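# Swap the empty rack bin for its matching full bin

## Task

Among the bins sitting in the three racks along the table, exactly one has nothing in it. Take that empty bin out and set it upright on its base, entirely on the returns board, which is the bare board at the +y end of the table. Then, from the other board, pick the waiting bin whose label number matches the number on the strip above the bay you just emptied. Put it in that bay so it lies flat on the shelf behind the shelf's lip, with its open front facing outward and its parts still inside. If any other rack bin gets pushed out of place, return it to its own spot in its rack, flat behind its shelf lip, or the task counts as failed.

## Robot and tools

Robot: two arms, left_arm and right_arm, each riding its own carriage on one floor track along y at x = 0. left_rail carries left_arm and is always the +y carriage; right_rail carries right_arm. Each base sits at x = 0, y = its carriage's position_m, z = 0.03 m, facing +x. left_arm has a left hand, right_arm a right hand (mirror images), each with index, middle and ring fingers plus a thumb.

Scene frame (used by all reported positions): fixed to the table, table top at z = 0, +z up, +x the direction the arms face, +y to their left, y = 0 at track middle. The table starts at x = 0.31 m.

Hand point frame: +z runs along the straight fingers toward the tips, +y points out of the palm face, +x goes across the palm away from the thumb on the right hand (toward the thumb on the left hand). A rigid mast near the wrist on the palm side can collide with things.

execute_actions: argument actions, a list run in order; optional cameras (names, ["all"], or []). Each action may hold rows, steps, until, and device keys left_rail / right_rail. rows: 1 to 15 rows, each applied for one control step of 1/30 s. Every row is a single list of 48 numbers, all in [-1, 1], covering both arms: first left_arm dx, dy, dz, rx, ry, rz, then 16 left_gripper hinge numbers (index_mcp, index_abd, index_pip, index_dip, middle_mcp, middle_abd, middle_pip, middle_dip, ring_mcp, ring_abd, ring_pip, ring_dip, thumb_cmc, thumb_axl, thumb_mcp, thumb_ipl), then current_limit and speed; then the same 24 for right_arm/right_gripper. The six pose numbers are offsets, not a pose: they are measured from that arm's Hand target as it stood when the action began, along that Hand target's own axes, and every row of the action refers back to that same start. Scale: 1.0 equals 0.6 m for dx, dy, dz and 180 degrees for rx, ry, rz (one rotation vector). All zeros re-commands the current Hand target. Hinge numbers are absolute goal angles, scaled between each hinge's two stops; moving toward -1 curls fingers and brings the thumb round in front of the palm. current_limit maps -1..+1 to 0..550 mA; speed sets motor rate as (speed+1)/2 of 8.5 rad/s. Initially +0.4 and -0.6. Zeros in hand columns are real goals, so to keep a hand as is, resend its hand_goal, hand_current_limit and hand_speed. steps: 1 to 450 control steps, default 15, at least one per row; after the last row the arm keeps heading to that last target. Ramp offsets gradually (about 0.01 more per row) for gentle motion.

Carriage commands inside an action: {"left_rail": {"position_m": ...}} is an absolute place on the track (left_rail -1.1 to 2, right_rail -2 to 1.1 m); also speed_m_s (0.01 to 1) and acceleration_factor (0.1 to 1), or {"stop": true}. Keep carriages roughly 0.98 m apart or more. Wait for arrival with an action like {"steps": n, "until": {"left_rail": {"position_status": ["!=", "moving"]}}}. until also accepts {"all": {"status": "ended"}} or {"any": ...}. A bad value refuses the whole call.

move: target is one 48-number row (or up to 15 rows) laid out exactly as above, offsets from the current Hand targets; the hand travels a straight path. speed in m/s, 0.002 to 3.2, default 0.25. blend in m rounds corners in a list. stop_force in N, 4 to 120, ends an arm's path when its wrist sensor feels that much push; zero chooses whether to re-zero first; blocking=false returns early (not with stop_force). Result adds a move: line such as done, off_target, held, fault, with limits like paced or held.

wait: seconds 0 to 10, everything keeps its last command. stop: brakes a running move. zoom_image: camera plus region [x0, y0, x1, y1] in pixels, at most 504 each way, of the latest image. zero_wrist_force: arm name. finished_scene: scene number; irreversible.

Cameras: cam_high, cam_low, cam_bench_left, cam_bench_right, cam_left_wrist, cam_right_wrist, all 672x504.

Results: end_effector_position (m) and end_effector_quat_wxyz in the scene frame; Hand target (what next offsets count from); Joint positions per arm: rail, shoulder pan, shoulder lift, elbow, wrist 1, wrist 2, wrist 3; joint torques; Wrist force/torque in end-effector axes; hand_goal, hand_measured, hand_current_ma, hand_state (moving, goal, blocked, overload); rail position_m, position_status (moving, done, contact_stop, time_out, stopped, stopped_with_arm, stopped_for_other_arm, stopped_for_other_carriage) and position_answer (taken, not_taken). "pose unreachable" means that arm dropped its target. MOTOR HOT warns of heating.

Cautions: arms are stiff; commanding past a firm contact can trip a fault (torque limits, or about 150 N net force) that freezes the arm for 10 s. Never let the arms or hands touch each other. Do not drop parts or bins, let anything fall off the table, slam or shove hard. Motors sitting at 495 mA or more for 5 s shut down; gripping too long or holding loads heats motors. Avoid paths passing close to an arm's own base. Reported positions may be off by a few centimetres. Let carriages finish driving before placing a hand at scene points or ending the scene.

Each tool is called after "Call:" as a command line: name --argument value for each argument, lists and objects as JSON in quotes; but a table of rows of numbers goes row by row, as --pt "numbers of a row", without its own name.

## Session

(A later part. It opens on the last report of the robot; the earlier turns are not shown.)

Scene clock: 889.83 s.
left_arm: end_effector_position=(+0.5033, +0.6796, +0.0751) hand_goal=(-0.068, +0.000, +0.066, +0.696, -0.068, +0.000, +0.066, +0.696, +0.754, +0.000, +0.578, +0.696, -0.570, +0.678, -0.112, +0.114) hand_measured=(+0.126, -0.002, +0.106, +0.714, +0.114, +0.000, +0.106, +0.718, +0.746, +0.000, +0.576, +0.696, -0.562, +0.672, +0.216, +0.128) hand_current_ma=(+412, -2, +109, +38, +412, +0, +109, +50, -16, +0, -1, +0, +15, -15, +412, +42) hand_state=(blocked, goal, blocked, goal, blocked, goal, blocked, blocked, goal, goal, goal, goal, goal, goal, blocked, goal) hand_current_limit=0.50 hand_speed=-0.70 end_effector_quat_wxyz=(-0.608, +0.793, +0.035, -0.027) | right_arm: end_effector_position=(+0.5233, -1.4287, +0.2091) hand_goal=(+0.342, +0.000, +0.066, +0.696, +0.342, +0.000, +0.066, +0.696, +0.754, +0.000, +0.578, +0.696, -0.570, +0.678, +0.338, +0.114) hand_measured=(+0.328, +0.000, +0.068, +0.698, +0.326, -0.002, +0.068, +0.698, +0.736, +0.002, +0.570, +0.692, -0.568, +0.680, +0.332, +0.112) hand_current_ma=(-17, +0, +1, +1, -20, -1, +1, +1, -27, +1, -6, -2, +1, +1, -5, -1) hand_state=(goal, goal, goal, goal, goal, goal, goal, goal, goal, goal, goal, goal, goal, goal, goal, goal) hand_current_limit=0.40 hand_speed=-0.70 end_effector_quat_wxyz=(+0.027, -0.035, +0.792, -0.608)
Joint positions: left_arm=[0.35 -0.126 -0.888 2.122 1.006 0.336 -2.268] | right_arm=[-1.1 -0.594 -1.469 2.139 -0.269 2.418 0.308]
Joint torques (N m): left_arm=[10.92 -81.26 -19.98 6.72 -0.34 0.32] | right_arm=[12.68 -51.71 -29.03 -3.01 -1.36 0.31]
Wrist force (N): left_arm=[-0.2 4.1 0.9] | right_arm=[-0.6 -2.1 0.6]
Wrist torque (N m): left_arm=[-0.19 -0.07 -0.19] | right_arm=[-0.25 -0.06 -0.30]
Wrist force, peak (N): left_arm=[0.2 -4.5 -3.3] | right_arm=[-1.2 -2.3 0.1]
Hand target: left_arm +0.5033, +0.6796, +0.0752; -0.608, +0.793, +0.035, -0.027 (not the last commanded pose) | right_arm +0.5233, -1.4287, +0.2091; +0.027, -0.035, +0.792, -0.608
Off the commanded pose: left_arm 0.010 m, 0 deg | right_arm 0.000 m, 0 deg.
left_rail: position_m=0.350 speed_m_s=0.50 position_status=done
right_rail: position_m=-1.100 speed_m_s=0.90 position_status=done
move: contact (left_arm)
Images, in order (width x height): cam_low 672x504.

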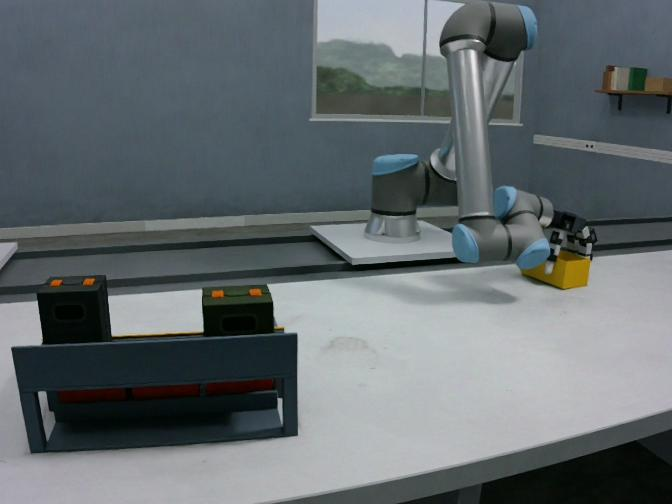

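Call:
execute_actions --actions '[{"rows": [[0,0,0,0,0,0,0.09,0,0.0857,0.696,0.09,0,0.0857,0.696,0.754,0,0.577,0.696,-0.571,0.677,0.18,0.1135,0.0,-0.9,0,0,0,0,0,0,0.342,0,0.0657,0.696,0.342,0,0.0657,0.696,0.754,0,0.577,0.696,-0.571,0.677,0.337,0.1135,0.4,-0.7]], "steps": 45}]' --cameras '["cam_low"]'

Call:
zoom_image --camera "cam_low" --region '[500, 220, 620, 310]'

Scene clock: 903.77 s.
left_arm: end_effector_position=(+0.5033, +0.6796, +0.0752) hand_goal=(+0.090, +0.000, +0.086, +0.696, +0.090, +0.000, +0.086, +0.696, +0.754, +0.000, +0.578, +0.696, -0.570, +0.678, +0.180, +0.114) hand_measured=(+0.130, -0.002, +0.116, +0.714, +0.120, +0.000, +0.114, +0.718, +0.746, +0.000, +0.576, +0.696, -0.562, +0.672, +0.218, +0.128) hand_current_ma=(+117, -2, +73, +38, +80, +0, +68, +50, -16, +0, -1, +0, +15, -15, +146, +42) hand_state=(blocked, goal, blocked, goal, blocked, goal, blocked, blocked, goal, goal, goal, goal, goal, goal, blocked, goal) hand_current_limit=0.00 hand_speed=-0.90 end_effector_quat_wxyz=(-0.608, +0.793, +0.035, -0.027) | right_arm: end_effector_position=(+0.5233, -1.4287, +0.2091) hand_goal=(+0.342, +0.000, +0.066, +0.696, +0.342, +0.000, +0.066, +0.696, +0.754, +0.000, +0.578, +0.696, -0.570, +0.678, +0.338, +0.114) hand_measured=(+0.328, +0.000, +0.068, +0.698, +0.326, -0.002, +0.068, +0.698, +0.736, +0.002, +0.570, +0.692, -0.568, +0.680, +0.332, +0.112) hand_current_ma=(-17, +0, +1, +1, -20, -1, +1, +1, -27, +1, -6, -2, +1, +1, -5, -1) hand_state=(goal, goal, goal, goal, goal, goal, goal, goal, goal, goal, goal, goal, goal, goal, goal, goal) hand_current_limit=0.40 hand_speed=-0.70 end_effector_quat_wxyz=(+0.027, -0.035, +0.792, -0.608)
Joint positions: left_arm=[0.35 -0.126 -0.888 2.122 1.006 0.336 -2.268] | right_arm=[-1.1 -0.594 -1.469 2.139 -0.269 2.418 0.308]
Joint torques (N m): left_arm=[11.59 -78.01 -19.97 5.84 -3.57 0.3] | right_arm=[11.94 -49.83 -28.94 -2.76 -1.55 -0.02]
Wrist force (N): left_arm=[0.1 3.5 0.9] | right_arm=[-0.9 -1.7 0.5]
Wrist torque (N m): left_arm=[-0.25 -0.12 -0.14] | right_arm=[-0.19 -0.02 -0.32]
Wrist force, peak (N): left_arm=[-0.4 4.5 1.5] | right_arm=[-1.6 -2.1 0.2]
Hand target: left_arm +0.5033, +0.6796, +0.0752; -0.608, +0.793, +0.035, -0.027 | right_arm +0.5233, -1.4287, +0.2091; +0.027, -0.035, +0.792, -0.608
Off the commanded pose: left_arm 0.000 m, 0 deg | right_arm 0.000 m, 0 deg.
left_rail: position_m=0.350 speed_m_s=0.50 position_status=done
right_rail: position_m=-1.100 speed_m_s=0.90 position_status=done
Images, in order (width x height): cam_low 672x504.

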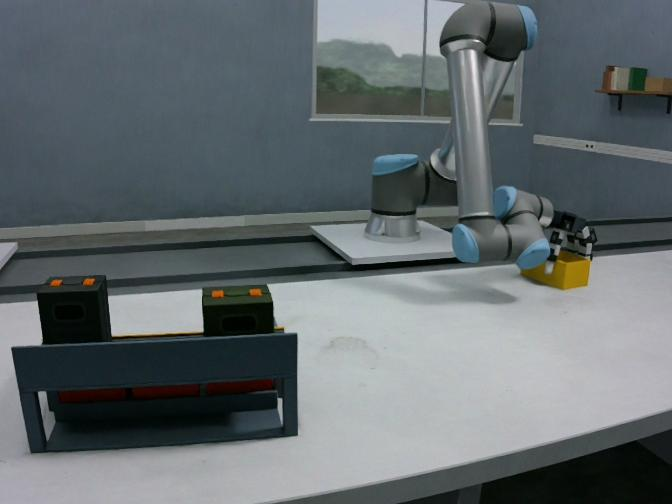

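Scaled by 4.200.

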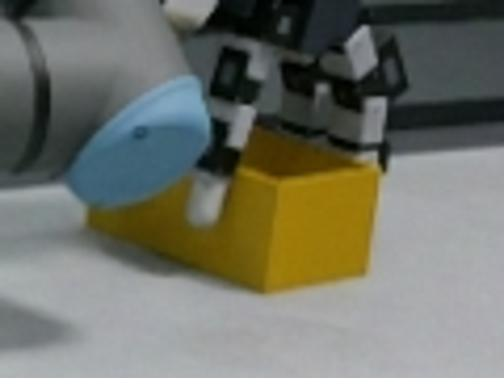

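Call:
move --target '[0,0.0145,0.0039,0,0,0,0.09,0,0.0857,0.696,0.09,0,0.0857,0.696,0.754,0,0.577,0.696,-0.571,0.677,0.18,0.1135,-0.2,-0.9,0,0,0,0,0,0,0.342,0,0.0657,0.696,0.342,0,0.0657,0.696,0.754,0,0.577,0.696,-0.571,0.677,0.337,0.1135,0.4,-0.7]' --speed 0.02 --stop_force 8 --cameras '["cam_low"]'

Call:
zoom_image --camera "cam_low" --region '[500, 220, 620, 310]'

Scene clock: 913.23 s.
left_arm: end_effector_position=(+0.5033, +0.6796, +0.0749) hand_goal=(+0.090, +0.000, +0.086, +0.696, +0.090, +0.000, +0.086, +0.696, +0.754, +0.000, +0.578, +0.696, -0.570, +0.678, +0.180, +0.114) hand_measured=(+0.130, -0.002, +0.116, +0.714, +0.120, +0.000, +0.114, +0.718, +0.746, +0.000, +0.576, +0.696, -0.562, +0.672, +0.218, +0.128) hand_current_ma=(+119, -2, +73, +38, +80, +0, +68, +50, -16, +0, -1, +0, +13, -15, +148, +42) hand_state=(blocked, goal, blocked, goal, blocked, goal, blocked, blocked, goal, goal, goal, goal, goal, goal, blocked, goal) hand_current_limit=-0.20 hand_speed=-0.90 end_effector_quat_wxyz=(-0.608, +0.793, +0.035, -0.027) | right_arm: end_effector_position=(+0.5233, -1.4287, +0.2091) hand_goal=(+0.342, +0.000, +0.066, +0.696, +0.342, +0.000, +0.066, +0.696, +0.754, +0.000, +0.578, +0.696, -0.570, +0.678, +0.338, +0.114) hand_measured=(+0.328, +0.000, +0.068, +0.698, +0.326, -0.002, +0.068, +0.698, +0.736, +0.002, +0.570, +0.692, -0.568, +0.680, +0.332, +0.112) hand_current_ma=(-17, +0, +1, +1, -20, -1, +1, +1, -27, +1, -6, -2, +1, +1, -5, -1) hand_state=(goal, goal, goal, goal, goal, goal, goal, goal, goal, goal, goal, goal, goal, goal, goal, goal) hand_current_limit=0.40 hand_speed=-0.70 end_effector_quat_wxyz=(+0.027, -0.035, +0.792, -0.608)
Joint positions: left_arm=[0.35 -0.126 -0.888 2.122 1.006 0.336 -2.268] | right_arm=[-1.1 -0.594 -1.469 2.139 -0.269 2.418 0.308]
Joint torques (N m): left_arm=[12.53 -81.24 -8.18 6.65 -1.36 0.32] | right_arm=[11.62 -50.94 -29.39 -2.86 -1.04 0.4]
Wrist force (N): left_arm=[-0.4 4.1 1.4] | right_arm=[-1.2 -1.7 0.2]
Wrist torque (N m): left_arm=[-0.20 -0.06 -0.17] | right_arm=[-0.16 0.03 -0.34]
Wrist force, peak (N): left_arm=[-0.5 4.2 1.2] | right_arm=[-1.0 -2.5 0.2]
Hand target: left_arm +0.5033, +0.6796, +0.0749; -0.608, +0.793, +0.034, -0.027 (not the last commanded pose) | right_arm +0.5233, -1.4287, +0.2091; +0.027, -0.035, +0.792, -0.608
Off the commanded pose: left_arm 0.009 m, 0 deg | right_arm 0.000 m, 0 deg.
left_rail: position_m=0.350 speed_m_s=0.50 position_status=done
right_rail: position_m=-1.100 speed_m_s=0.90 position_status=done
move: contact (left_arm)
Images, in order (width x height): cam_low 672x504.

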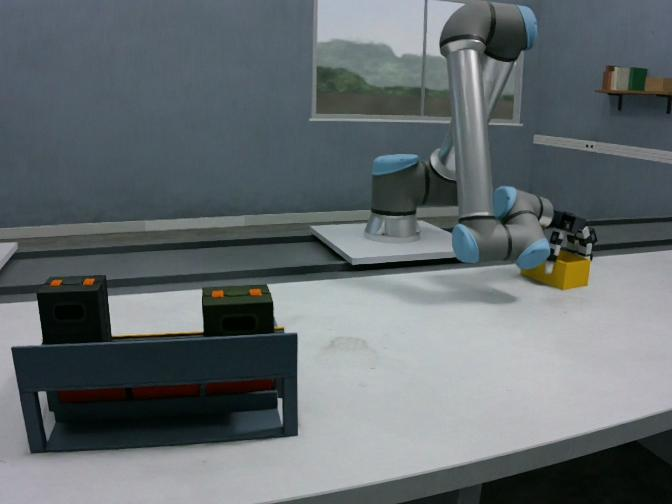

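Scaled by 4.200.

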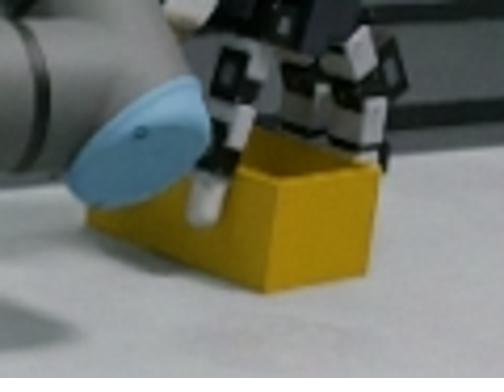

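Call:
execute_actions --actions '[{"rows": [[0,0,0,0,0,0,0.17,0,0.0857,0.696,0.17,0,0.0857,0.696,0.754,0,0.577,0.696,-0.571,0.677,0.26,0.1135,0.3,-0.94,0,0,0,0,0,0,0.342,0,0.0657,0.696,0.342,0,0.0657,0.696,0.754,0,0.577,0.696,-0.571,0.677,0.337,0.1135,0.4,-0.7]], "steps": 30}, {"rows": [[0,0,0,0,0,0,0.342,0,0.0657,0.696,0.342,0,0.0657,0.696,0.754,0,0.577,0.696,-0.571,0.677,0.337,0.1135,0.5,-0.7,0,0,0,0,0,0,0.342,0,0.0657,0.696,0.342,0,0.0657,0.696,0.754,0,0.577,0.696,-0.571,0.677,0.337,0.1135,0.4,-0.7]], "steps": 45}]' --cameras '["cam_low", "cam_left_wrist"]'

Call:
zoom_image --camera "cam_low" --region '[500, 220, 620, 310]'

Scene clock: 925.67 s.
left_arm: end_effector_position=(+0.5033, +0.6796, +0.0749) hand_goal=(+0.342, +0.000, +0.066, +0.696, +0.342, +0.000, +0.066, +0.696, +0.754, +0.000, +0.578, +0.696, -0.570, +0.678, +0.338, +0.114) hand_measured=(+0.326, -0.002, +0.068, +0.698, +0.326, +0.000, +0.068, +0.698, +0.746, +0.000, +0.576, +0.696, -0.568, +0.676, +0.332, +0.116) hand_current_ma=(-40, -2, +2, +4, -38, +0, +2, +4, -16, +0, -1, +0, +3, -3, -12, +3) hand_state=(goal, goal, goal, goal, goal, goal, goal, goal, goal, goal, goal, goal, goal, goal, goal, goal) hand_current_limit=0.50 hand_speed=-0.70 end_effector_quat_wxyz=(-0.608, +0.793, +0.034, -0.027) | right_arm: end_effector_position=(+0.5233, -1.4287, +0.2091) hand_goal=(+0.342, +0.000, +0.066, +0.696, +0.342, +0.000, +0.066, +0.696, +0.754, +0.000, +0.578, +0.696, -0.570, +0.678, +0.338, +0.114) hand_measured=(+0.328, +0.000, +0.068, +0.698, +0.326, -0.002, +0.068, +0.698, +0.736, +0.002, +0.570, +0.692, -0.568, +0.680, +0.332, +0.112) hand_current_ma=(-17, +0, +1, +1, -20, -1, +1, +1, -27, +1, -6, -2, +1, +1, -5, -1) hand_state=(goal, goal, goal, goal, goal, goal, goal, goal, goal, goal, goal, goal, goal, goal, goal, goal) hand_current_limit=0.40 hand_speed=-0.70 end_effector_quat_wxyz=(+0.027, -0.035, +0.792, -0.608)
Joint positions: left_arm=[0.35 -0.126 -0.888 2.122 1.006 0.336 -2.268] | right_arm=[-1.1 -0.594 -1.469 2.139 -0.269 2.418 0.308]
Joint torques (N m): left_arm=[13.05 -73.81 2.07 4.04 -0.09 1.49] | right_arm=[10.68 -52.22 -28.98 -2.68 -1.26 0.06]
Wrist force (N): left_arm=[-0.3 0.5 0.1] | right_arm=[-1.2 -2.0 -0.1]
Wrist torque (N m): left_arm=[-0.39 -0.06 -0.19] | right_arm=[-0.18 0.03 -0.35]
Wrist force, peak (N): left_arm=[-0.2 4.4 1.5] | right_arm=[-1.4 -2.2 0.7]
Hand target: left_arm +0.5033, +0.6796, +0.0749; -0.608, +0.793, +0.034, -0.027 | right_arm +0.5233, -1.4287, +0.2091; +0.027, -0.035, +0.792, -0.608
Off the commanded pose: left_arm 0.000 m, 0 deg | right_arm 0.000 m, 0 deg.
left_rail: position_m=0.350 speed_m_s=0.50 position_status=done
right_rail: position_m=-1.100 speed_m_s=0.90 position_status=done
camera_calibration:
cam_left_wrist: T_world_to_cam=[[-0.791237, 0.0850162, 0.605571, 0.264625], [0.467547, -0.554164, 0.688695, 0.0401945], [0.394136, 0.828054, 0.398726, -0.66554], [0, 0, 0, 1]] pos_world=[0.452902, 0.550881, 0.0774373]
Images, in order (width x height): cam_low 672x504, cam_left_wrist 672x504.

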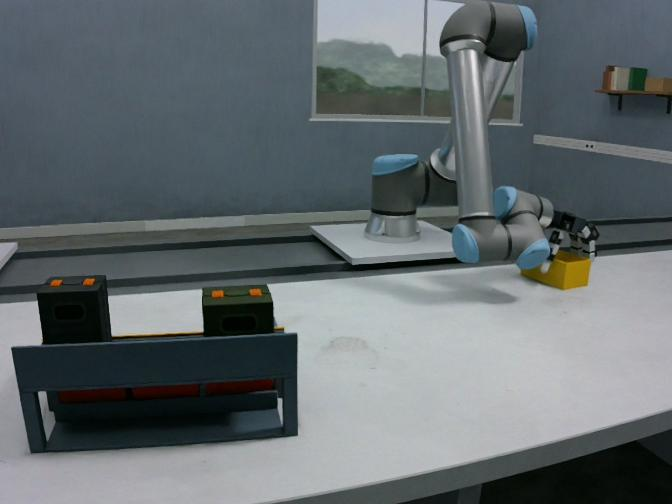

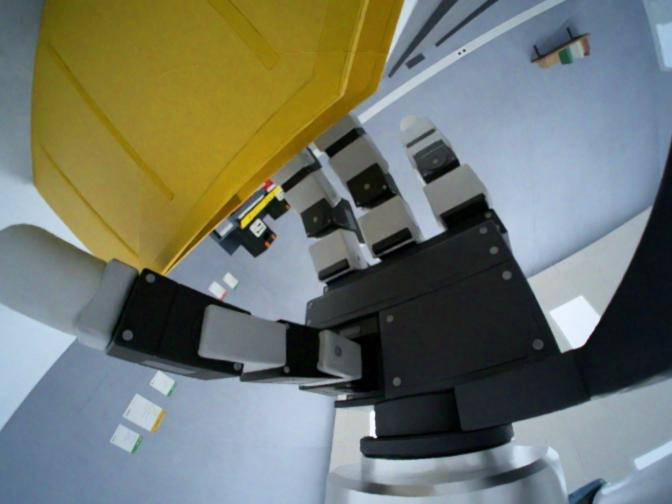

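Scaled by 4.200.

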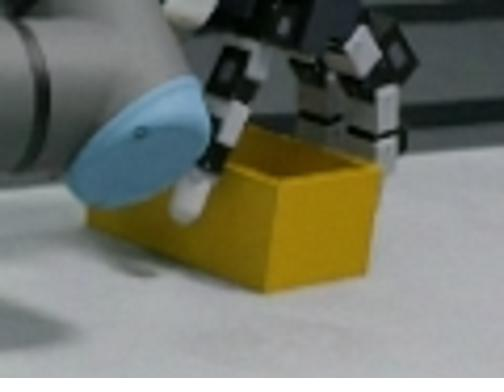

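Call:
move --target '[0,-0.2415,-0.0648,0,0,0,0.342,0,0.0657,0.696,0.342,0,0.0657,0.696,0.754,0,0.577,0.696,-0.571,0.677,0.337,0.1135,0.5,-0.7,0,0,0,0,0,0,0.342,0,0.0657,0.696,0.342,0,0.0657,0.696,0.754,0,0.577,0.696,-0.571,0.677,0.337,0.1135,0.4,-0.7]' --speed 0.15 --cameras '["cam_left_wrist", "cam_low", "cam_bench_left"]'

Call:
zoom_image --camera "cam_left_wrist" --region '[0, 0, 250, 250]'

Call:
zoom_image --camera "cam_low" --region '[500, 220, 620, 310]'

Call:
execute_actions --actions '[{"left_rail": {"position_m": 2.0, "speed_m_s": 0.8, "acceleration_factor": 0.6}}, {"steps": 45}, {"right_rail": {"position_m": 0.945, "speed_m_s": 0.8, "acceleration_factor": 0.6}}, {"steps": 400, "until": {"all": {"status": "ended"}}}]' --cameras '["cam_right_wrist"]'

Scene clock: 953.03 s.
left_arm: end_effector_position=(+0.5034, +0.6796, +0.2249) hand_goal=(+0.342, +0.000, +0.066, +0.696, +0.342, +0.000, +0.066, +0.696, +0.754, +0.000, +0.578, +0.696, -0.570, +0.678, +0.338, +0.114) hand_measured=(+0.326, -0.002, +0.068, +0.698, +0.326, +0.000, +0.068, +0.698, +0.746, +0.000, +0.576, +0.696, -0.568, +0.676, +0.332, +0.116) hand_current_ma=(-39, -2, +2, +4, -37, +0, +2, +4, -16, +0, -1, +0, +3, -3, -12, +3) hand_state=(goal, goal, goal, goal, goal, goal, goal, goal, goal, goal, goal, goal, goal, goal, goal, goal) hand_current_limit=0.50 hand_speed=-0.70 end_effector_quat_wxyz=(-0.608, +0.793, +0.034, -0.027) | right_arm: end_effector_position=(+0.5233, -1.4287, +0.2091) hand_goal=(+0.342, +0.000, +0.066, +0.696, +0.342, +0.000, +0.066, +0.696, +0.754, +0.000, +0.578, +0.696, -0.570, +0.678, +0.338, +0.114) hand_measured=(+0.328, +0.000, +0.068, +0.698, +0.326, -0.002, +0.068, +0.698, +0.736, +0.002, +0.570, +0.692, -0.568, +0.680, +0.332, +0.112) hand_current_ma=(-17, +0, +1, +1, -20, -1, +1, +1, -27, +1, -6, -2, +1, +1, -5, -1) hand_state=(goal, goal, goal, goal, goal, goal, goal, goal, goal, goal, goal, goal, goal, goal, goal, goal) hand_current_limit=0.40 hand_speed=-0.70 end_effector_quat_wxyz=(+0.027, -0.035, +0.792, -0.608)
Joint positions: left_arm=[0.35 -0.126 -1.144 2.116 1.268 0.336 -2.268] | right_arm=[-1.1 -0.594 -1.469 2.139 -0.269 2.418 0.308]
Joint torques (N m): left_arm=[-9.28 -71.52 -36.77 6.27 0.59 -3.27] | right_arm=[13.95 -51.85 -29.5 -2.8 -1.15 -0.21]
Wrist force (N): left_arm=[-0.1 0.8 0.0] | right_arm=[-1.0 -2.0 0.2]
Wrist torque (N m): left_arm=[-0.34 -0.09 0.09] | right_arm=[-0.20 0.00 -0.33]
Wrist force, peak (N): left_arm=[-0.5 1.7 0.2] | right_arm=[-1.4 -2.4 0.0]
Hand target: left_arm +0.5034, +0.6795, +0.2249; -0.608, +0.793, +0.034, -0.027 | right_arm +0.5233, -1.4287, +0.2091; +0.027, -0.035, +0.792, -0.608
Off the commanded pose: left_arm 0.000 m, 0 deg | right_arm 0.000 m, 0 deg.
left_rail: position_m=0.350 speed_m_s=0.50 position_status=done
right_rail: position_m=-1.100 speed_m_s=0.90 position_status=done
move: done
camera_calibration:
cam_left_wrist: T_world_to_cam=[[-0.791242, 0.085022, 0.605563, 0.17386], [0.467539, -0.554163, 0.688702, -0.0630946], [0.394136, 0.828055, 0.398726, -0.725227], [0, 0, 0, 1]] pos_world=[0.452902, 0.550781, 0.227337]
Images, in order (width x height): cam_low 672x504, cam_bench_left 672x504, cam_left_wrist 672x504.

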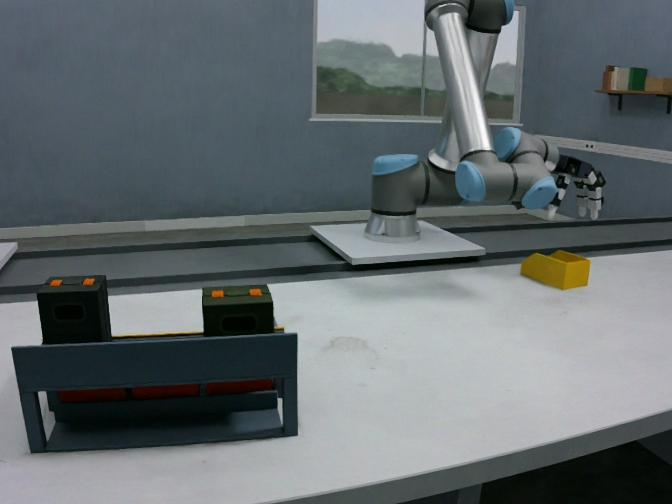

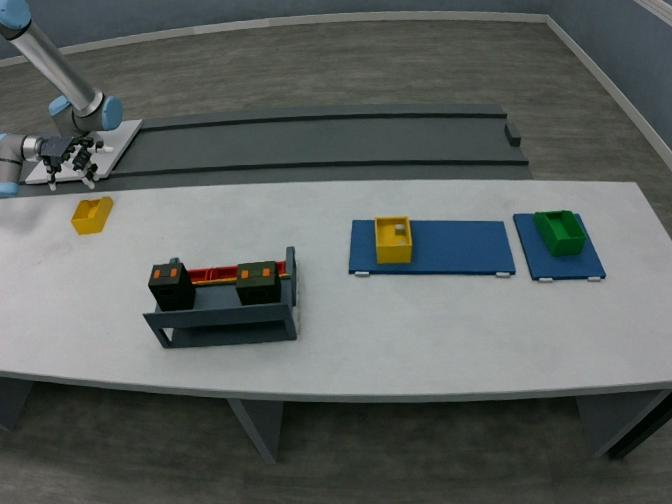

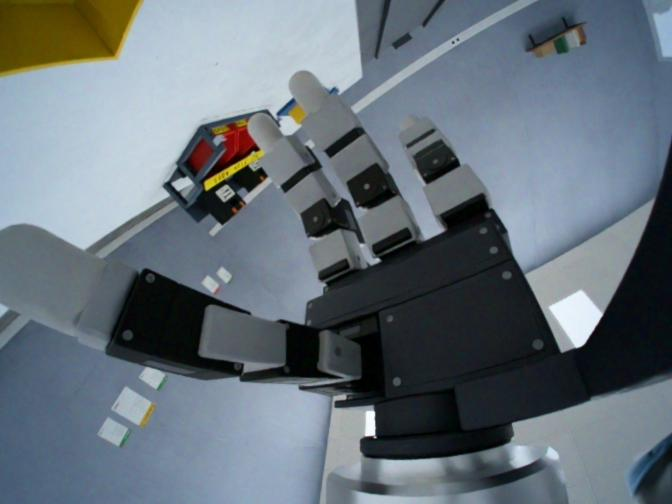

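Scaled by 2.016 from the camera's 672x504 image, which has a finer 960x720 frame.

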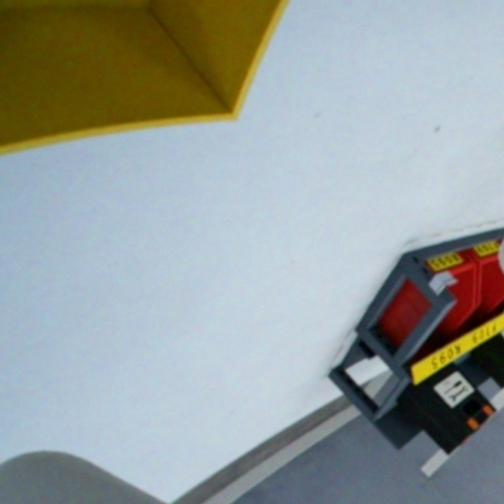

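Scaled by 4.200.

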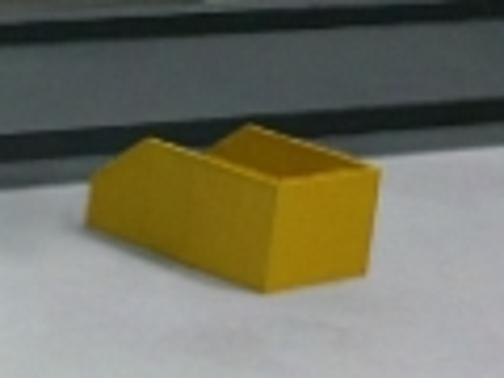

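Scene clock: 959.10 s.
left_arm: end_effector_position=(+0.5034, +2.3293, +0.2250) hand_goal=(+0.342, +0.000, +0.066, +0.696, +0.342, +0.000, +0.066, +0.696, +0.754, +0.000, +0.578, +0.696, -0.570, +0.678, +0.338, +0.114) hand_measured=(+0.326, -0.002, +0.068, +0.698, +0.326, +0.000, +0.068, +0.698, +0.746, +0.000, +0.576, +0.696, -0.568, +0.676, +0.332, +0.116) hand_current_ma=(-39, -2, +2, +4, -37, +0, +2, +4, -16, +0, -1, +0, +3, -3, -11, +2) hand_state=(goal, goal, goal, goal, goal, goal, goal, goal, goal, goal, goal, goal, goal, goal, goal, goal) hand_current_limit=0.50 hand_speed=-0.70 end_effector_quat_wxyz=(-0.608, +0.793, +0.034, -0.027) | right_arm: end_effector_position=(+0.5233, +0.6163, +0.2091) hand_goal=(+0.342, +0.000, +0.066, +0.696, +0.342, +0.000, +0.066, +0.696, +0.754, +0.000, +0.578, +0.696, -0.570, +0.678, +0.338, +0.114) hand_measured=(+0.328, +0.000, +0.068, +0.698, +0.326, -0.002, +0.068, +0.698, +0.736, +0.002, +0.570, +0.692, -0.568, +0.680, +0.332, +0.112) hand_current_ma=(-17, +0, +1, +1, -19, -1, +1, +1, -27, +1, -6, -2, +1, +1, -5, -1) hand_state=(goal, goal, goal, goal, goal, goal, goal, goal, goal, goal, goal, goal, goal, goal, goal, goal) hand_current_limit=0.40 hand_speed=-0.70 end_effector_quat_wxyz=(+0.027, -0.035, +0.792, -0.608)
Joint positions: left_arm=[2 -0.126 -1.144 2.116 1.268 0.336 -2.268] | right_arm=[0.945 -0.594 -1.469 2.139 -0.269 2.418 0.308]
Joint torques (N m): left_arm=[8.88 -62.67 -22.76 5.93 0.17 -3.29] | right_arm=[-0.29 -42.6 -40.02 -2.69 -1.41 -0.47]
Wrist force (N): left_arm=[-0.2 0.5 0.2] | right_arm=[-0.5 -2.0 0.4]
Wrist torque (N m): left_arm=[-0.39 -0.06 0.08] | right_arm=[-0.23 -0.07 -0.29]
Wrist force, peak (N): left_arm=[-0.2 0.6 1.4] | right_arm=[-1.4 -2.5 1.3]
Hand target: left_arm +0.5034, +2.3293, +0.2249; -0.608, +0.793, +0.034, -0.027 | right_arm +0.5233, +0.6163, +0.2091; +0.027, -0.035, +0.792, -0.608
Off the commanded pose: left_arm 0.000 m, 0 deg | right_arm 0.000 m, 0 deg.
left_rail: position_m=2.000 speed_m_s=0.80 position_status=done
right_rail: position_m=0.945 speed_m_s=0.80 position_status=done
camera_calibration:
cam_right_wrist: T_world_to_cam=[[0.762868, 0.223486, -0.606701, -0.377705], [0.392745, 0.585222, 0.709413, -0.761014], [0.513598, -0.779467, 0.358674, 0.263313], [0, 0, 0, 1]] pos_world=[0.451786, 0.735017, 0.216275]
Images, in order (width x height): cam_right_wrist 672x504.

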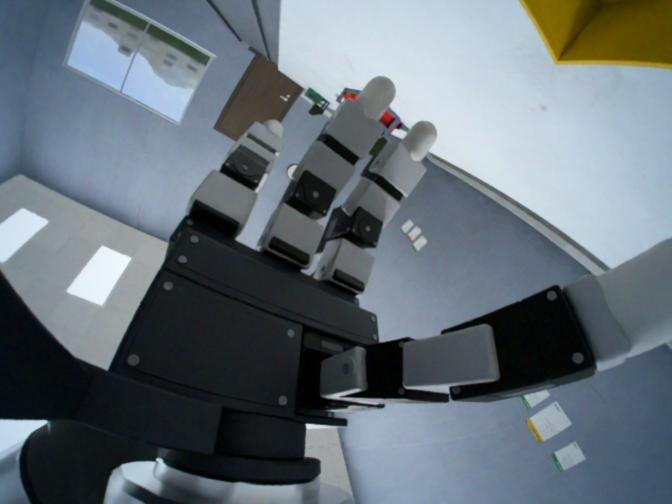

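Call:
move --target '[0,0,0,0,0,0,0.342,0,0.0657,0.696,0.342,0,0.0657,0.696,0.754,0,0.577,0.696,-0.571,0.677,0.337,0.1135,0.4,-0.7,0.0467,0.208,0.0422,0,0,0,0.342,0,0.0657,0.696,0.342,0,0.0657,0.696,0.754,0,0.577,0.696,-0.571,0.677,0.337,0.1135,0.5,-0.7]' --speed 0.1 --stop_force 8

Call:
execute_actions --actions '[{"rows": [[0,0,0,0,0,0,0.342,0,0.0657,0.696,0.342,0,0.0657,0.696,0.754,0,0.577,0.696,-0.571,0.677,0.337,0.1135,0.4,-0.7,0,0,0,0,0,0,-0.068,0,0.0657,0.696,-0.068,0,0.0657,0.696,0.754,0,0.577,0.696,-0.571,0.677,-0.112,0.1135,0.68,-0.7]], "steps": 80}]' --cameras '["cam_right_wrist"]'

Call:
move --target '[0,0,0,0,0,0,0.342,0,0.0657,0.696,0.342,0,0.0657,0.696,0.754,0,0.577,0.696,-0.571,0.677,0.337,0.1135,0.4,-0.7,0,-0.0805,-0.0216,0,0,0,-0.068,0,0.0657,0.696,-0.068,0,0.0657,0.696,0.754,0,0.577,0.696,-0.571,0.677,-0.112,0.1135,0.68,-0.7]' --speed 0.05 --cameras '["cam_right_wrist", "cam_low"]'

Call:
zoom_image --camera "cam_low" --region '[490, 190, 650, 310]'

Scene clock: 1000.03 s.
left_arm: end_effector_position=(+0.5034, +2.3293, +0.2250) hand_goal=(+0.342, +0.000, +0.066, +0.696, +0.342, +0.000, +0.066, +0.696, +0.754, +0.000, +0.578, +0.696, -0.570, +0.678, +0.338, +0.114) hand_measured=(+0.326, -0.002, +0.068, +0.698, +0.326, +0.000, +0.068, +0.698, +0.746, +0.000, +0.576, +0.696, -0.568, +0.676, +0.332, +0.116) hand_current_ma=(-39, -2, +2, +4, -37, +0, +2, +4, -16, +0, -1, +0, +3, -3, -11, +2) hand_state=(goal, goal, goal, goal, goal, goal, goal, goal, goal, goal, goal, goal, goal, goal, goal, goal) hand_current_limit=0.40 hand_speed=-0.70 end_effector_quat_wxyz=(-0.608, +0.793, +0.034, -0.027) | right_arm: end_effector_position=(+0.4947, +0.6216, +0.0820) hand_goal=(+0.342, +0.000, +0.066, +0.696, +0.342, +0.000, +0.066, +0.696, +0.754, +0.000, +0.578, +0.696, -0.570, +0.678, +0.338, +0.114) hand_measured=(+0.328, +0.000, +0.068, +0.698, +0.326, -0.002, +0.068, +0.698, +0.736, +0.002, +0.570, +0.692, -0.568, +0.680, +0.332, +0.112) hand_current_ma=(-17, +0, +1, +1, -19, -1, +1, +1, -27, +1, -6, -2, +1, +1, -5, -1) hand_state=(goal, goal, goal, goal, goal, goal, goal, goal, goal, goal, goal, goal, goal, goal, goal, goal) hand_current_limit=0.50 hand_speed=-0.70 end_effector_quat_wxyz=(+0.027, -0.035, +0.792, -0.608)
Joint positions: left_arm=[2 -0.126 -1.144 2.116 1.268 0.336 -2.268] | right_arm=[0.945 -0.621 -1.327 2.282 -0.566 2.394 0.293]
Joint torques (N m): left_arm=[9.18 -54.96 -10.26 5.45 -0.29 -3.05] | right_arm=[-12.01 -36.06 -19.11 -3.55 -2.18 -1.68]
Wrist force (N): left_arm=[-0.2 0.7 0.3] | right_arm=[-1.0 -1.8 0.3]
Wrist torque (N m): left_arm=[-0.39 -0.06 0.07] | right_arm=[-0.18 -0.02 -0.16]
Wrist force, peak (N): left_arm=[-0.5 1.0 0.3] | right_arm=[-1.2 -3.0 0.4]
Hand target: left_arm +0.5034, +2.3293, +0.2249; -0.608, +0.793, +0.034, -0.027 | right_arm +0.4947, +0.6216, +0.0820; +0.027, -0.035, +0.792, -0.608
Off the commanded pose: left_arm 0.000 m, 0 deg | right_arm 0.000 m, 0 deg.
left_rail: position_m=2.000 speed_m_s=0.80 position_status=done
right_rail: position_m=0.945 speed_m_s=0.80 position_status=done
move: done

Scene clock: 1002.90 s.
left_arm: end_effector_position=(+0.5034, +2.3293, +0.2249) hand_goal=(+0.342, +0.000, +0.066, +0.696, +0.342, +0.000, +0.066, +0.696, +0.754, +0.000, +0.578, +0.696, -0.570, +0.678, +0.338, +0.114) hand_measured=(+0.326, -0.002, +0.068, +0.698, +0.326, +0.000, +0.068, +0.698, +0.746, +0.000, +0.576, +0.696, -0.568, +0.676, +0.332, +0.116) hand_current_ma=(-39, -2, +2, +4, -37, +0, +2, +4, -16, +0, -1, +0, +3, -3, -11, +2) hand_state=(goal, goal, goal, goal, goal, goal, goal, goal, goal, goal, goal, goal, goal, goal, goal, goal) hand_current_limit=0.40 hand_speed=-0.70 end_effector_quat_wxyz=(-0.608, +0.793, +0.034, -0.027) | right_arm: end_effector_position=(+0.4947, +0.6216, +0.0820) hand_goal=(-0.068, +0.000, +0.066, +0.696, -0.068, +0.000, +0.066, +0.696, +0.754, +0.000, +0.578, +0.696, -0.570, +0.678, -0.112, +0.114) hand_measured=(+0.150, +0.000, +0.098, +0.708, +0.166, -0.002, +0.092, +0.704, +0.736, +0.002, +0.570, +0.692, -0.568, +0.682, +0.186, +0.128) hand_current_ma=(+462, +0, +53, +12, +462, -1, +38, +7, -27, +1, -6, -2, +2, +3, +462, +25) hand_state=(blocked, goal, blocked, goal, blocked, goal, blocked, goal, goal, goal, goal, goal, goal, goal, blocked, goal) hand_current_limit=0.68 hand_speed=-0.70 end_effector_quat_wxyz=(+0.027, -0.035, +0.792, -0.608)
Joint positions: left_arm=[2 -0.126 -1.144 2.116 1.268 0.336 -2.268] | right_arm=[0.945 -0.621 -1.327 2.282 -0.566 2.394 0.293]
Joint torques (N m): left_arm=[8.53 -50.78 -8.27 5.39 -0.21 -3.1] | right_arm=[-1.88 -36.28 -21.32 5.06 -1.32 -0.58]
Wrist force (N): left_arm=[-0.5 0.3 0.4] | right_arm=[-1.3 -8.8 0.1]
Wrist torque (N m): left_arm=[-0.44 -0.02 0.06] | right_arm=[-0.06 -0.11 -0.12]
Wrist force, peak (N): left_arm=[-0.5 0.7 0.6] | right_arm=[-1.8 -9.1 0.3]
Hand target: left_arm +0.5034, +2.3293, +0.2249; -0.608, +0.793, +0.034, -0.027 | right_arm +0.4947, +0.6216, +0.0820; +0.027, -0.035, +0.792, -0.608
Off the commanded pose: left_arm 0.000 m, 0 deg | right_arm 0.000 m, 0 deg.
left_rail: position_m=2.000 speed_m_s=0.80 position_status=done
right_rail: position_m=0.945 speed_m_s=0.80 position_status=done
camera_calibration:
cam_right_wrist: T_world_to_cam=[[0.762908, 0.223426, -0.606673, -0.434158], [0.392765, 0.585192, 0.709427, -0.662703], [0.513525, -0.779507, 0.358693, 0.327779], [0, 0, 0, 1]] pos_world=[0.423187, 0.740317, 0.0891753]
Images, in order (width x height): cam_right_wrist 672x504.

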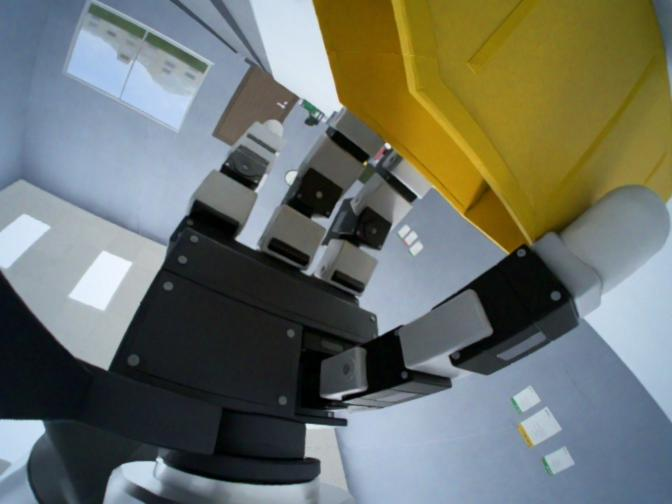

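Scene clock: 1004.33 s.
left_arm: end_effector_position=(+0.5034, +2.3293, +0.2249) hand_goal=(+0.342, +0.000, +0.066, +0.696, +0.342, +0.000, +0.066, +0.696, +0.754, +0.000, +0.578, +0.696, -0.570, +0.678, +0.338, +0.114) hand_measured=(+0.326, -0.002, +0.068, +0.698, +0.326, +0.000, +0.068, +0.698, +0.746, +0.000, +0.576, +0.696, -0.568, +0.676, +0.332, +0.116) hand_current_ma=(-39, -2, +2, +4, -37, +0, +2, +4, -16, +0, -1, +0, +3, -3, -11, +2) hand_state=(goal, goal, goal, goal, goal, goal, goal, goal, goal, goal, goal, goal, goal, goal, goal, goal) hand_current_limit=0.40 hand_speed=-0.70 end_effector_quat_wxyz=(-0.608, +0.793, +0.034, -0.027) | right_arm: end_effector_position=(+0.4947, +0.6216, +0.1319) hand_goal=(-0.068, +0.000, +0.066, +0.696, -0.068, +0.000, +0.066, +0.696, +0.754, +0.000, +0.578, +0.696, -0.570, +0.678, -0.112, +0.114) hand_measured=(+0.130, -0.004, +0.112, +0.716, +0.136, -0.004, +0.106, +0.716, +0.736, +0.002, +0.570, +0.692, -0.552, +0.682, +0.186, +0.142) hand_current_ma=(+462, -2, +88, +27, +462, -2, +73, +26, -27, +1, -6, -2, +23, +4, +462, +70) hand_state=(blocked, goal, blocked, blocked, blocked, goal, blocked, goal, goal, goal, goal, goal, goal, goal, blocked, blocked) hand_current_limit=0.68 hand_speed=-0.70 end_effector_quat_wxyz=(+0.027, -0.035, +0.792, -0.608)
Joint positions: left_arm=[2 -0.126 -1.144 2.116 1.268 0.336 -2.268] | right_arm=[0.945 -0.621 -1.41 2.254 -0.454 2.394 0.293]
Joint torques (N m): left_arm=[8.55 -52.23 -8.11 5.1 -0.46 -2.91] | right_arm=[11.93 -55.66 -39.31 3.65 3.47 2.25]
Wrist force (N): left_arm=[-0.1 0.5 0.0] | right_arm=[-1.4 1.4 1.5]
Wrist torque (N m): left_arm=[-0.38 -0.09 0.09] | right_arm=[-0.13 0.04 -0.22]
Wrist force, peak (N): left_arm=[-0.1 0.9 0.5] | right_arm=[-1.3 -8.8 -0.1]
Hand target: left_arm +0.5034, +2.3293, +0.2249; -0.608, +0.793, +0.034, -0.027 | right_arm +0.4947, +0.6216, +0.1320; +0.027, -0.035, +0.792, -0.608
Off the commanded pose: left_arm 0.000 m, 0 deg | right_arm 0.000 m, 0 deg.
left_rail: position_m=2.000 speed_m_s=0.80 position_status=done
right_rail: position_m=0.945 speed_m_s=0.80 position_status=done
move: done
camera_calibration:
cam_right_wrist: T_world_to_cam=[[0.762833, 0.223467, -0.606752, -0.403873], [0.392762, 0.585282, 0.709355, -0.698159], [0.513638, -0.779428, 0.358703, 0.309773], [0, 0, 0, 1]] pos_world=[0.423186, 0.740317, 0.139075]
Images, in order (width x height): cam_low 672x504, cam_right_wrist 672x504.

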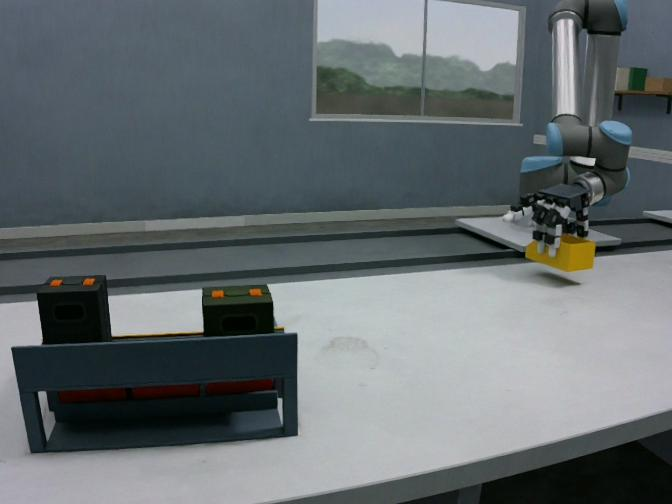

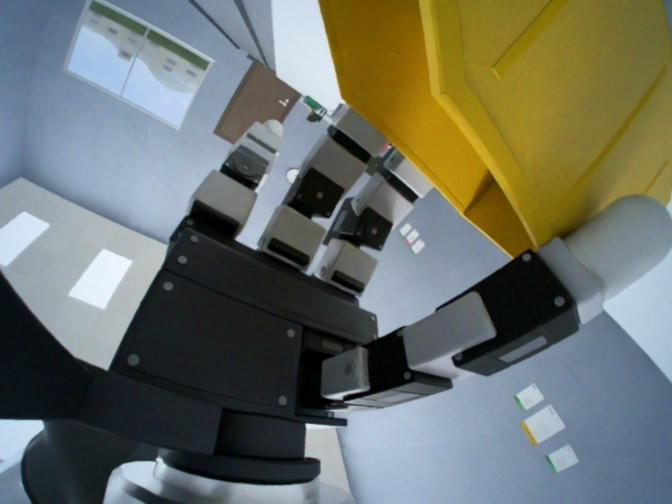

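Scaled by 3.150.

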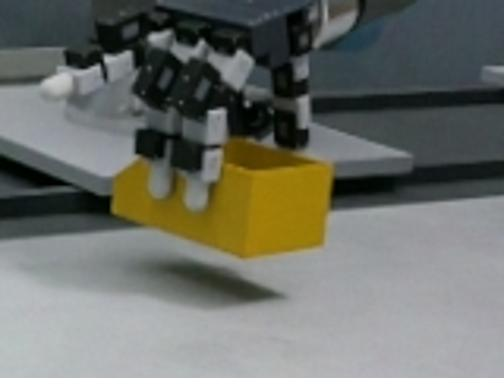

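Call:
move --target '[0,0,0,0,0,0,0.342,0,0.0657,0.696,0.342,0,0.0657,0.696,0.754,0,0.577,0.696,-0.571,0.677,0.337,0.1135,0.4,-0.7,0,-0.1288,-0.0345,0,0,0,-0.068,0,0.0657,0.696,-0.068,0,0.0657,0.696,0.754,0,0.577,0.696,-0.571,0.677,-0.112,0.1135,0.68,-0.7]' --speed 0.12

Call:
execute_actions --actions '[{"right_rail": {"position_m": -2.0, "speed_m_s": 0.6, "acceleration_factor": 0.3}}, {"steps": 450, "until": {"right_rail": {"position_status": ["!=", "moving"]}}}]' --cameras '["cam_right_wrist"]'

Scene clock: 1039.47 s.
left_arm: end_effector_position=(+0.5034, +2.3293, +0.2249) hand_goal=(+0.342, +0.000, +0.066, +0.696, +0.342, +0.000, +0.066, +0.696, +0.754, +0.000, +0.578, +0.696, -0.570, +0.678, +0.338, +0.114) hand_measured=(+0.326, -0.002, +0.068, +0.698, +0.326, +0.000, +0.068, +0.698, +0.746, +0.000, +0.576, +0.696, -0.568, +0.676, +0.332, +0.116) hand_current_ma=(-39, -2, +2, +4, -37, +0, +2, +4, -16, +0, -1, +0, +3, -3, -11, +2) hand_state=(goal, goal, goal, goal, goal, goal, goal, goal, goal, goal, goal, goal, goal, goal, goal, goal) hand_current_limit=0.40 hand_speed=-0.70 end_effector_quat_wxyz=(-0.608, +0.793, +0.034, -0.027) | right_arm: end_effector_position=(+0.4946, +0.6217, +0.2119) hand_goal=(-0.068, +0.000, +0.066, +0.696, -0.068, +0.000, +0.066, +0.696, +0.754, +0.000, +0.578, +0.696, -0.570, +0.678, -0.112, +0.114) hand_measured=(+0.130, -0.004, +0.112, +0.716, +0.136, -0.004, +0.106, +0.716, +0.736, +0.002, +0.570, +0.692, -0.552, +0.682, +0.186, +0.144) hand_current_ma=(+462, -2, +89, +28, +462, -2, +74, +27, -27, +1, -6, -2, +23, +4, +462, +71) hand_state=(blocked, goal, blocked, blocked, blocked, goal, blocked, goal, goal, goal, goal, goal, goal, goal, blocked, blocked) hand_current_limit=0.68 hand_speed=-0.70 end_effector_quat_wxyz=(+0.027, -0.035, +0.792, -0.608)
Joint positions: left_arm=[2 -0.126 -1.144 2.116 1.268 0.336 -2.268] | right_arm=[0.945 -0.621 -1.523 2.191 -0.278 2.394 0.293]
Joint torques (N m): left_arm=[7.64 -51.4 -8.34 4.89 -0.55 -2.7] | right_arm=[-1.99 -49.75 -46.5 3.72 0.51 1.98]
Wrist force (N): left_arm=[-0.4 0.5 0.6] | right_arm=[-0.9 2.2 1.2]
Wrist torque (N m): left_arm=[-0.44 -0.03 0.07] | right_arm=[-0.03 0.01 -0.33]
Wrist force, peak (N): left_arm=[-0.6 1.1 0.6] | right_arm=[-0.6 3.0 1.8]
Hand target: left_arm +0.5034, +2.3293, +0.2249; -0.608, +0.793, +0.034, -0.027 | right_arm +0.4946, +0.6216, +0.2120; +0.027, -0.035, +0.792, -0.608
Off the commanded pose: left_arm 0.000 m, 0 deg | right_arm 0.000 m, 0 deg.
left_rail: position_m=2.000 speed_m_s=0.80 position_status=done
right_rail: position_m=0.945 speed_m_s=0.80 position_status=done
move: done

Scene clock: 1046.47 s.
left_arm: end_effector_position=(+0.5034, +2.3293, +0.2249) hand_goal=(+0.342, +0.000, +0.066, +0.696, +0.342, +0.000, +0.066, +0.696, +0.754, +0.000, +0.578, +0.696, -0.570, +0.678, +0.338, +0.114) hand_measured=(+0.326, -0.002, +0.068, +0.698, +0.326, +0.000, +0.068, +0.698, +0.746, +0.000, +0.576, +0.696, -0.568, +0.676, +0.332, +0.116) hand_current_ma=(-39, -2, +2, +4, -37, +0, +2, +4, -16, +0, -1, +0, +3, -3, -11, +2) hand_state=(goal, goal, goal, goal, goal, goal, goal, goal, goal, goal, goal, goal, goal, goal, goal, goal) hand_current_limit=0.40 hand_speed=-0.70 end_effector_quat_wxyz=(-0.608, +0.793, +0.034, -0.027) | right_arm: end_effector_position=(+0.4946, -2.3231, +0.2120) hand_goal=(-0.068, +0.000, +0.066, +0.696, -0.068, +0.000, +0.066, +0.696, +0.754, +0.000, +0.578, +0.696, -0.570, +0.678, -0.112, +0.114) hand_measured=(+0.130, -0.004, +0.112, +0.716, +0.134, -0.004, +0.106, +0.716, +0.736, +0.002, +0.570, +0.692, -0.552, +0.682, +0.186, +0.144) hand_current_ma=(+462, -2, +90, +28, +462, -2, +75, +27, -27, +1, -6, -2, +24, +4, +462, +73) hand_state=(blocked, goal, blocked, blocked, blocked, goal, blocked, goal, goal, goal, goal, goal, goal, goal, blocked, blocked) hand_current_limit=0.68 hand_speed=-0.70 end_effector_quat_wxyz=(+0.027, -0.035, +0.792, -0.608)
Joint positions: left_arm=[2 -0.126 -1.144 2.116 1.268 0.336 -2.268] | right_arm=[-2 -0.621 -1.523 2.191 -0.278 2.394 0.293]
Joint torques (N m): left_arm=[8.2 -52.1 -7.96 4.41 -0.94 -2.56] | right_arm=[15.48 -43.44 -33.94 2.07 -1.79 2.03]
Wrist force (N): left_arm=[-0.2 0.4 0.5] | right_arm=[-1.2 1.9 1.2]
Wrist torque (N m): left_arm=[-0.44 -0.06 0.08] | right_arm=[-0.07 0.04 -0.36]
Wrist force, peak (N): left_arm=[-0.4 1.0 0.6] | right_arm=[-1.5 2.1 2.1]
Hand target: left_arm +0.5034, +2.3293, +0.2249; -0.608, +0.793, +0.034, -0.027 | right_arm +0.4946, -2.3231, +0.2120; +0.027, -0.035, +0.792, -0.608
Off the commanded pose: left_arm 0.000 m, 0 deg | right_arm 0.000 m, 0 deg.
left_rail: position_m=2.000 speed_m_s=0.80 position_status=done
right_rail: position_m=-2.000 speed_m_s=0.60 position_status=done
camera_calibration:
cam_right_wrist: T_world_to_cam=[[0.762908, 0.223426, -0.606673, 0.302633], [0.392765, 0.585192, 0.709427, 0.968285], [0.513525, -0.779507, 0.358693, -2.01427], [0, 0, 0, 1]] pos_world=[0.423187, -2.20438, 0.219175]
Images, in order (width x height): cam_right_wrist 672x504.

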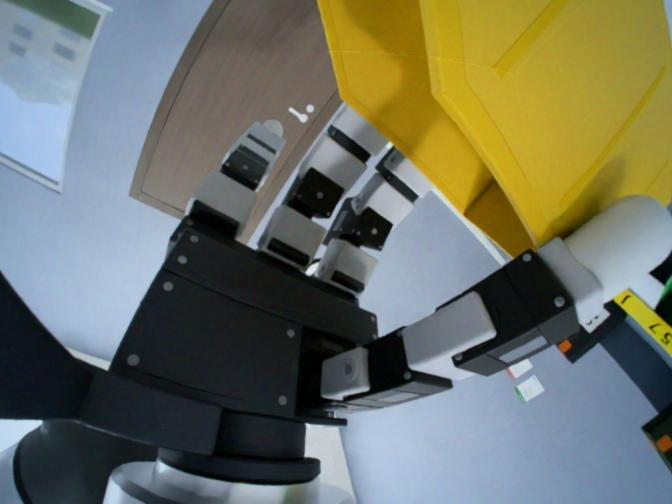

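Call:
move --pt "0 0 0 0 0 0 0.342 0 0.0657 0.696 0.342 0 0.0657 0.696 0.754 0 0.577 0.696 -0.571 0.677 0.337 0.1135 0.4 -0.7 -0.1742 0.0793 0.0388 0 -0.0144 0.0537 -0.068 0 0.0657 0.696 -0.068 0 0.0657 0.696 0.754 0 0.577 0.696 -0.571 0.677 -0.112 0.1135 0.68 -0.7" --pt "0 0 0 0 0 0 0.342 0 0.0657 0.696 0.342 0 0.0657 0.696 0.754 0 0.577 0.696 -0.571 0.677 0.337 0.1135 0.4 -0.7 -0.2545 0.1336 0.0613 0 -0.0144 0.0537 -0.068 0 0.0657 0.696 -0.068 0 0.0657 0.696 0.754 0 0.577 0.696 -0.571 0.677 -0.112 0.1135 0.68 -0.7" --speed '[0.1,0.05]' --blend '[0.01,0]' --cameras '["cam_right_wrist", "cam_bench_right"]'

Call:
zoom_image --camera "cam_bench_right" --region '[240, 240, 370, 370]'

Scene clock: 1134.53 s.
left_arm: end_effector_position=(+0.5034, +2.3293, +0.2249) hand_goal=(+0.342, +0.000, +0.066, +0.696, +0.342, +0.000, +0.066, +0.696, +0.754, +0.000, +0.578, +0.696, -0.570, +0.678, +0.338, +0.114) hand_measured=(+0.326, -0.002, +0.068, +0.698, +0.326, +0.000, +0.068, +0.698, +0.746, +0.000, +0.576, +0.696, -0.568, +0.676, +0.332, +0.116) hand_current_ma=(-39, -2, +2, +4, -37, +0, +2, +4, -16, +0, -1, +0, +3, -3, -11, +2) hand_state=(goal, goal, goal, goal, goal, goal, goal, goal, goal, goal, goal, goal, goal, goal, goal, goal) hand_current_limit=0.40 hand_speed=-0.70 end_effector_quat_wxyz=(-0.608, +0.793, +0.034, -0.027) | right_arm: end_effector_position=(+0.6480, -2.3244, +0.1252) hand_goal=(-0.068, +0.000, +0.066, +0.696, -0.068, +0.000, +0.066, +0.696, +0.754, +0.000, +0.578, +0.696, -0.570, +0.678, -0.112, +0.114) hand_measured=(+0.128, -0.006, +0.114, +0.718, +0.134, -0.006, +0.106, +0.716, +0.736, +0.002, +0.570, +0.692, -0.552, +0.682, +0.186, +0.144) hand_current_ma=(+462, -3, +93, +29, +462, -4, +75, +27, -27, +1, -6, -2, +24, +4, +462, +73) hand_state=(blocked, goal, blocked, blocked, blocked, goal, blocked, goal, goal, goal, goal, goal, goal, goal, blocked, blocked) hand_current_limit=0.68 hand_speed=-0.70 end_effector_quat_wxyz=(+0.096, +0.018, +0.792, -0.603)
Joint positions: left_arm=[2 -0.126 -1.144 2.116 1.268 0.336 -2.268] | right_arm=[-2 -0.491 -1.209 2.008 -0.377 2.471 0.52]
Joint torques (N m): left_arm=[7.16 -51.64 -8.27 3.84 -1.48 -2.56] | right_arm=[14.15 -58.59 -40.86 -3.6 4.39 2.62]
Wrist force (N): left_arm=[-0.4 0.7 0.4] | right_arm=[0.0 1.8 1.1]
Wrist torque (N m): left_arm=[-0.40 -0.04 0.06] | right_arm=[-0.04 -0.06 -0.38]
Wrist force, peak (N): left_arm=[-0.5 0.8 0.7] | right_arm=[-1.3 2.4 1.4]
Hand target: left_arm +0.5034, +2.3293, +0.2249; -0.608, +0.793, +0.034, -0.027 | right_arm +0.6481, -2.3244, +0.1251; +0.096, +0.018, +0.792, -0.603
Off the commanded pose: left_arm 0.000 m, 0 deg | right_arm 0.000 m, 0 deg.
left_rail: position_m=2.000 speed_m_s=0.80 position_status=done
right_rail: position_m=-2.000 speed_m_s=0.60 position_status=done
move: done
camera_calibration:
cam_right_wrist: T_world_to_cam=[[0.856079, 0.231766, -0.461967, 0.0741939], [0.263144, 0.573851, 0.775533, 1.01982], [0.444843, -0.785481, 0.430273, -2.04127], [0, 0, 0, 1]] pos_world=[0.576168, -2.20579, 0.121676]
Images, in order (width x height): cam_bench_right 672x504, cam_right_wrist 672x504.

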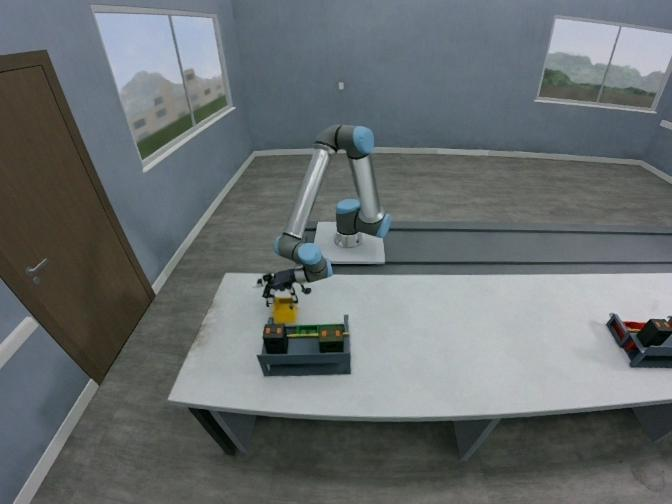

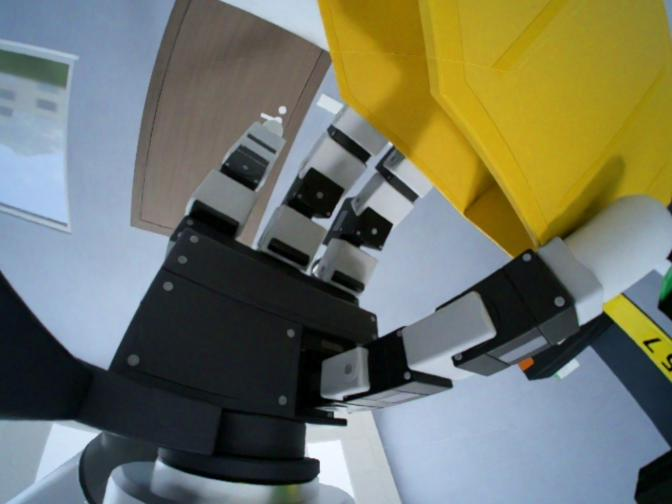

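Scaled by 3.877.

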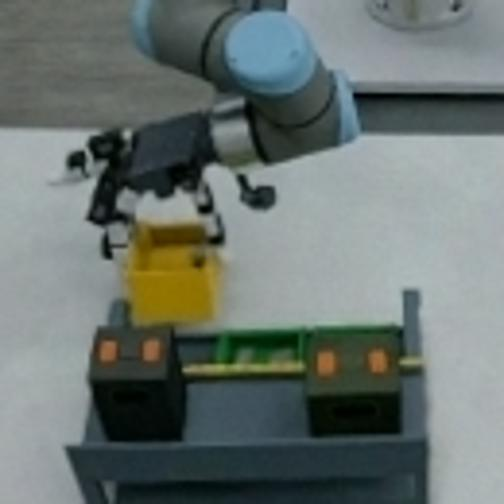

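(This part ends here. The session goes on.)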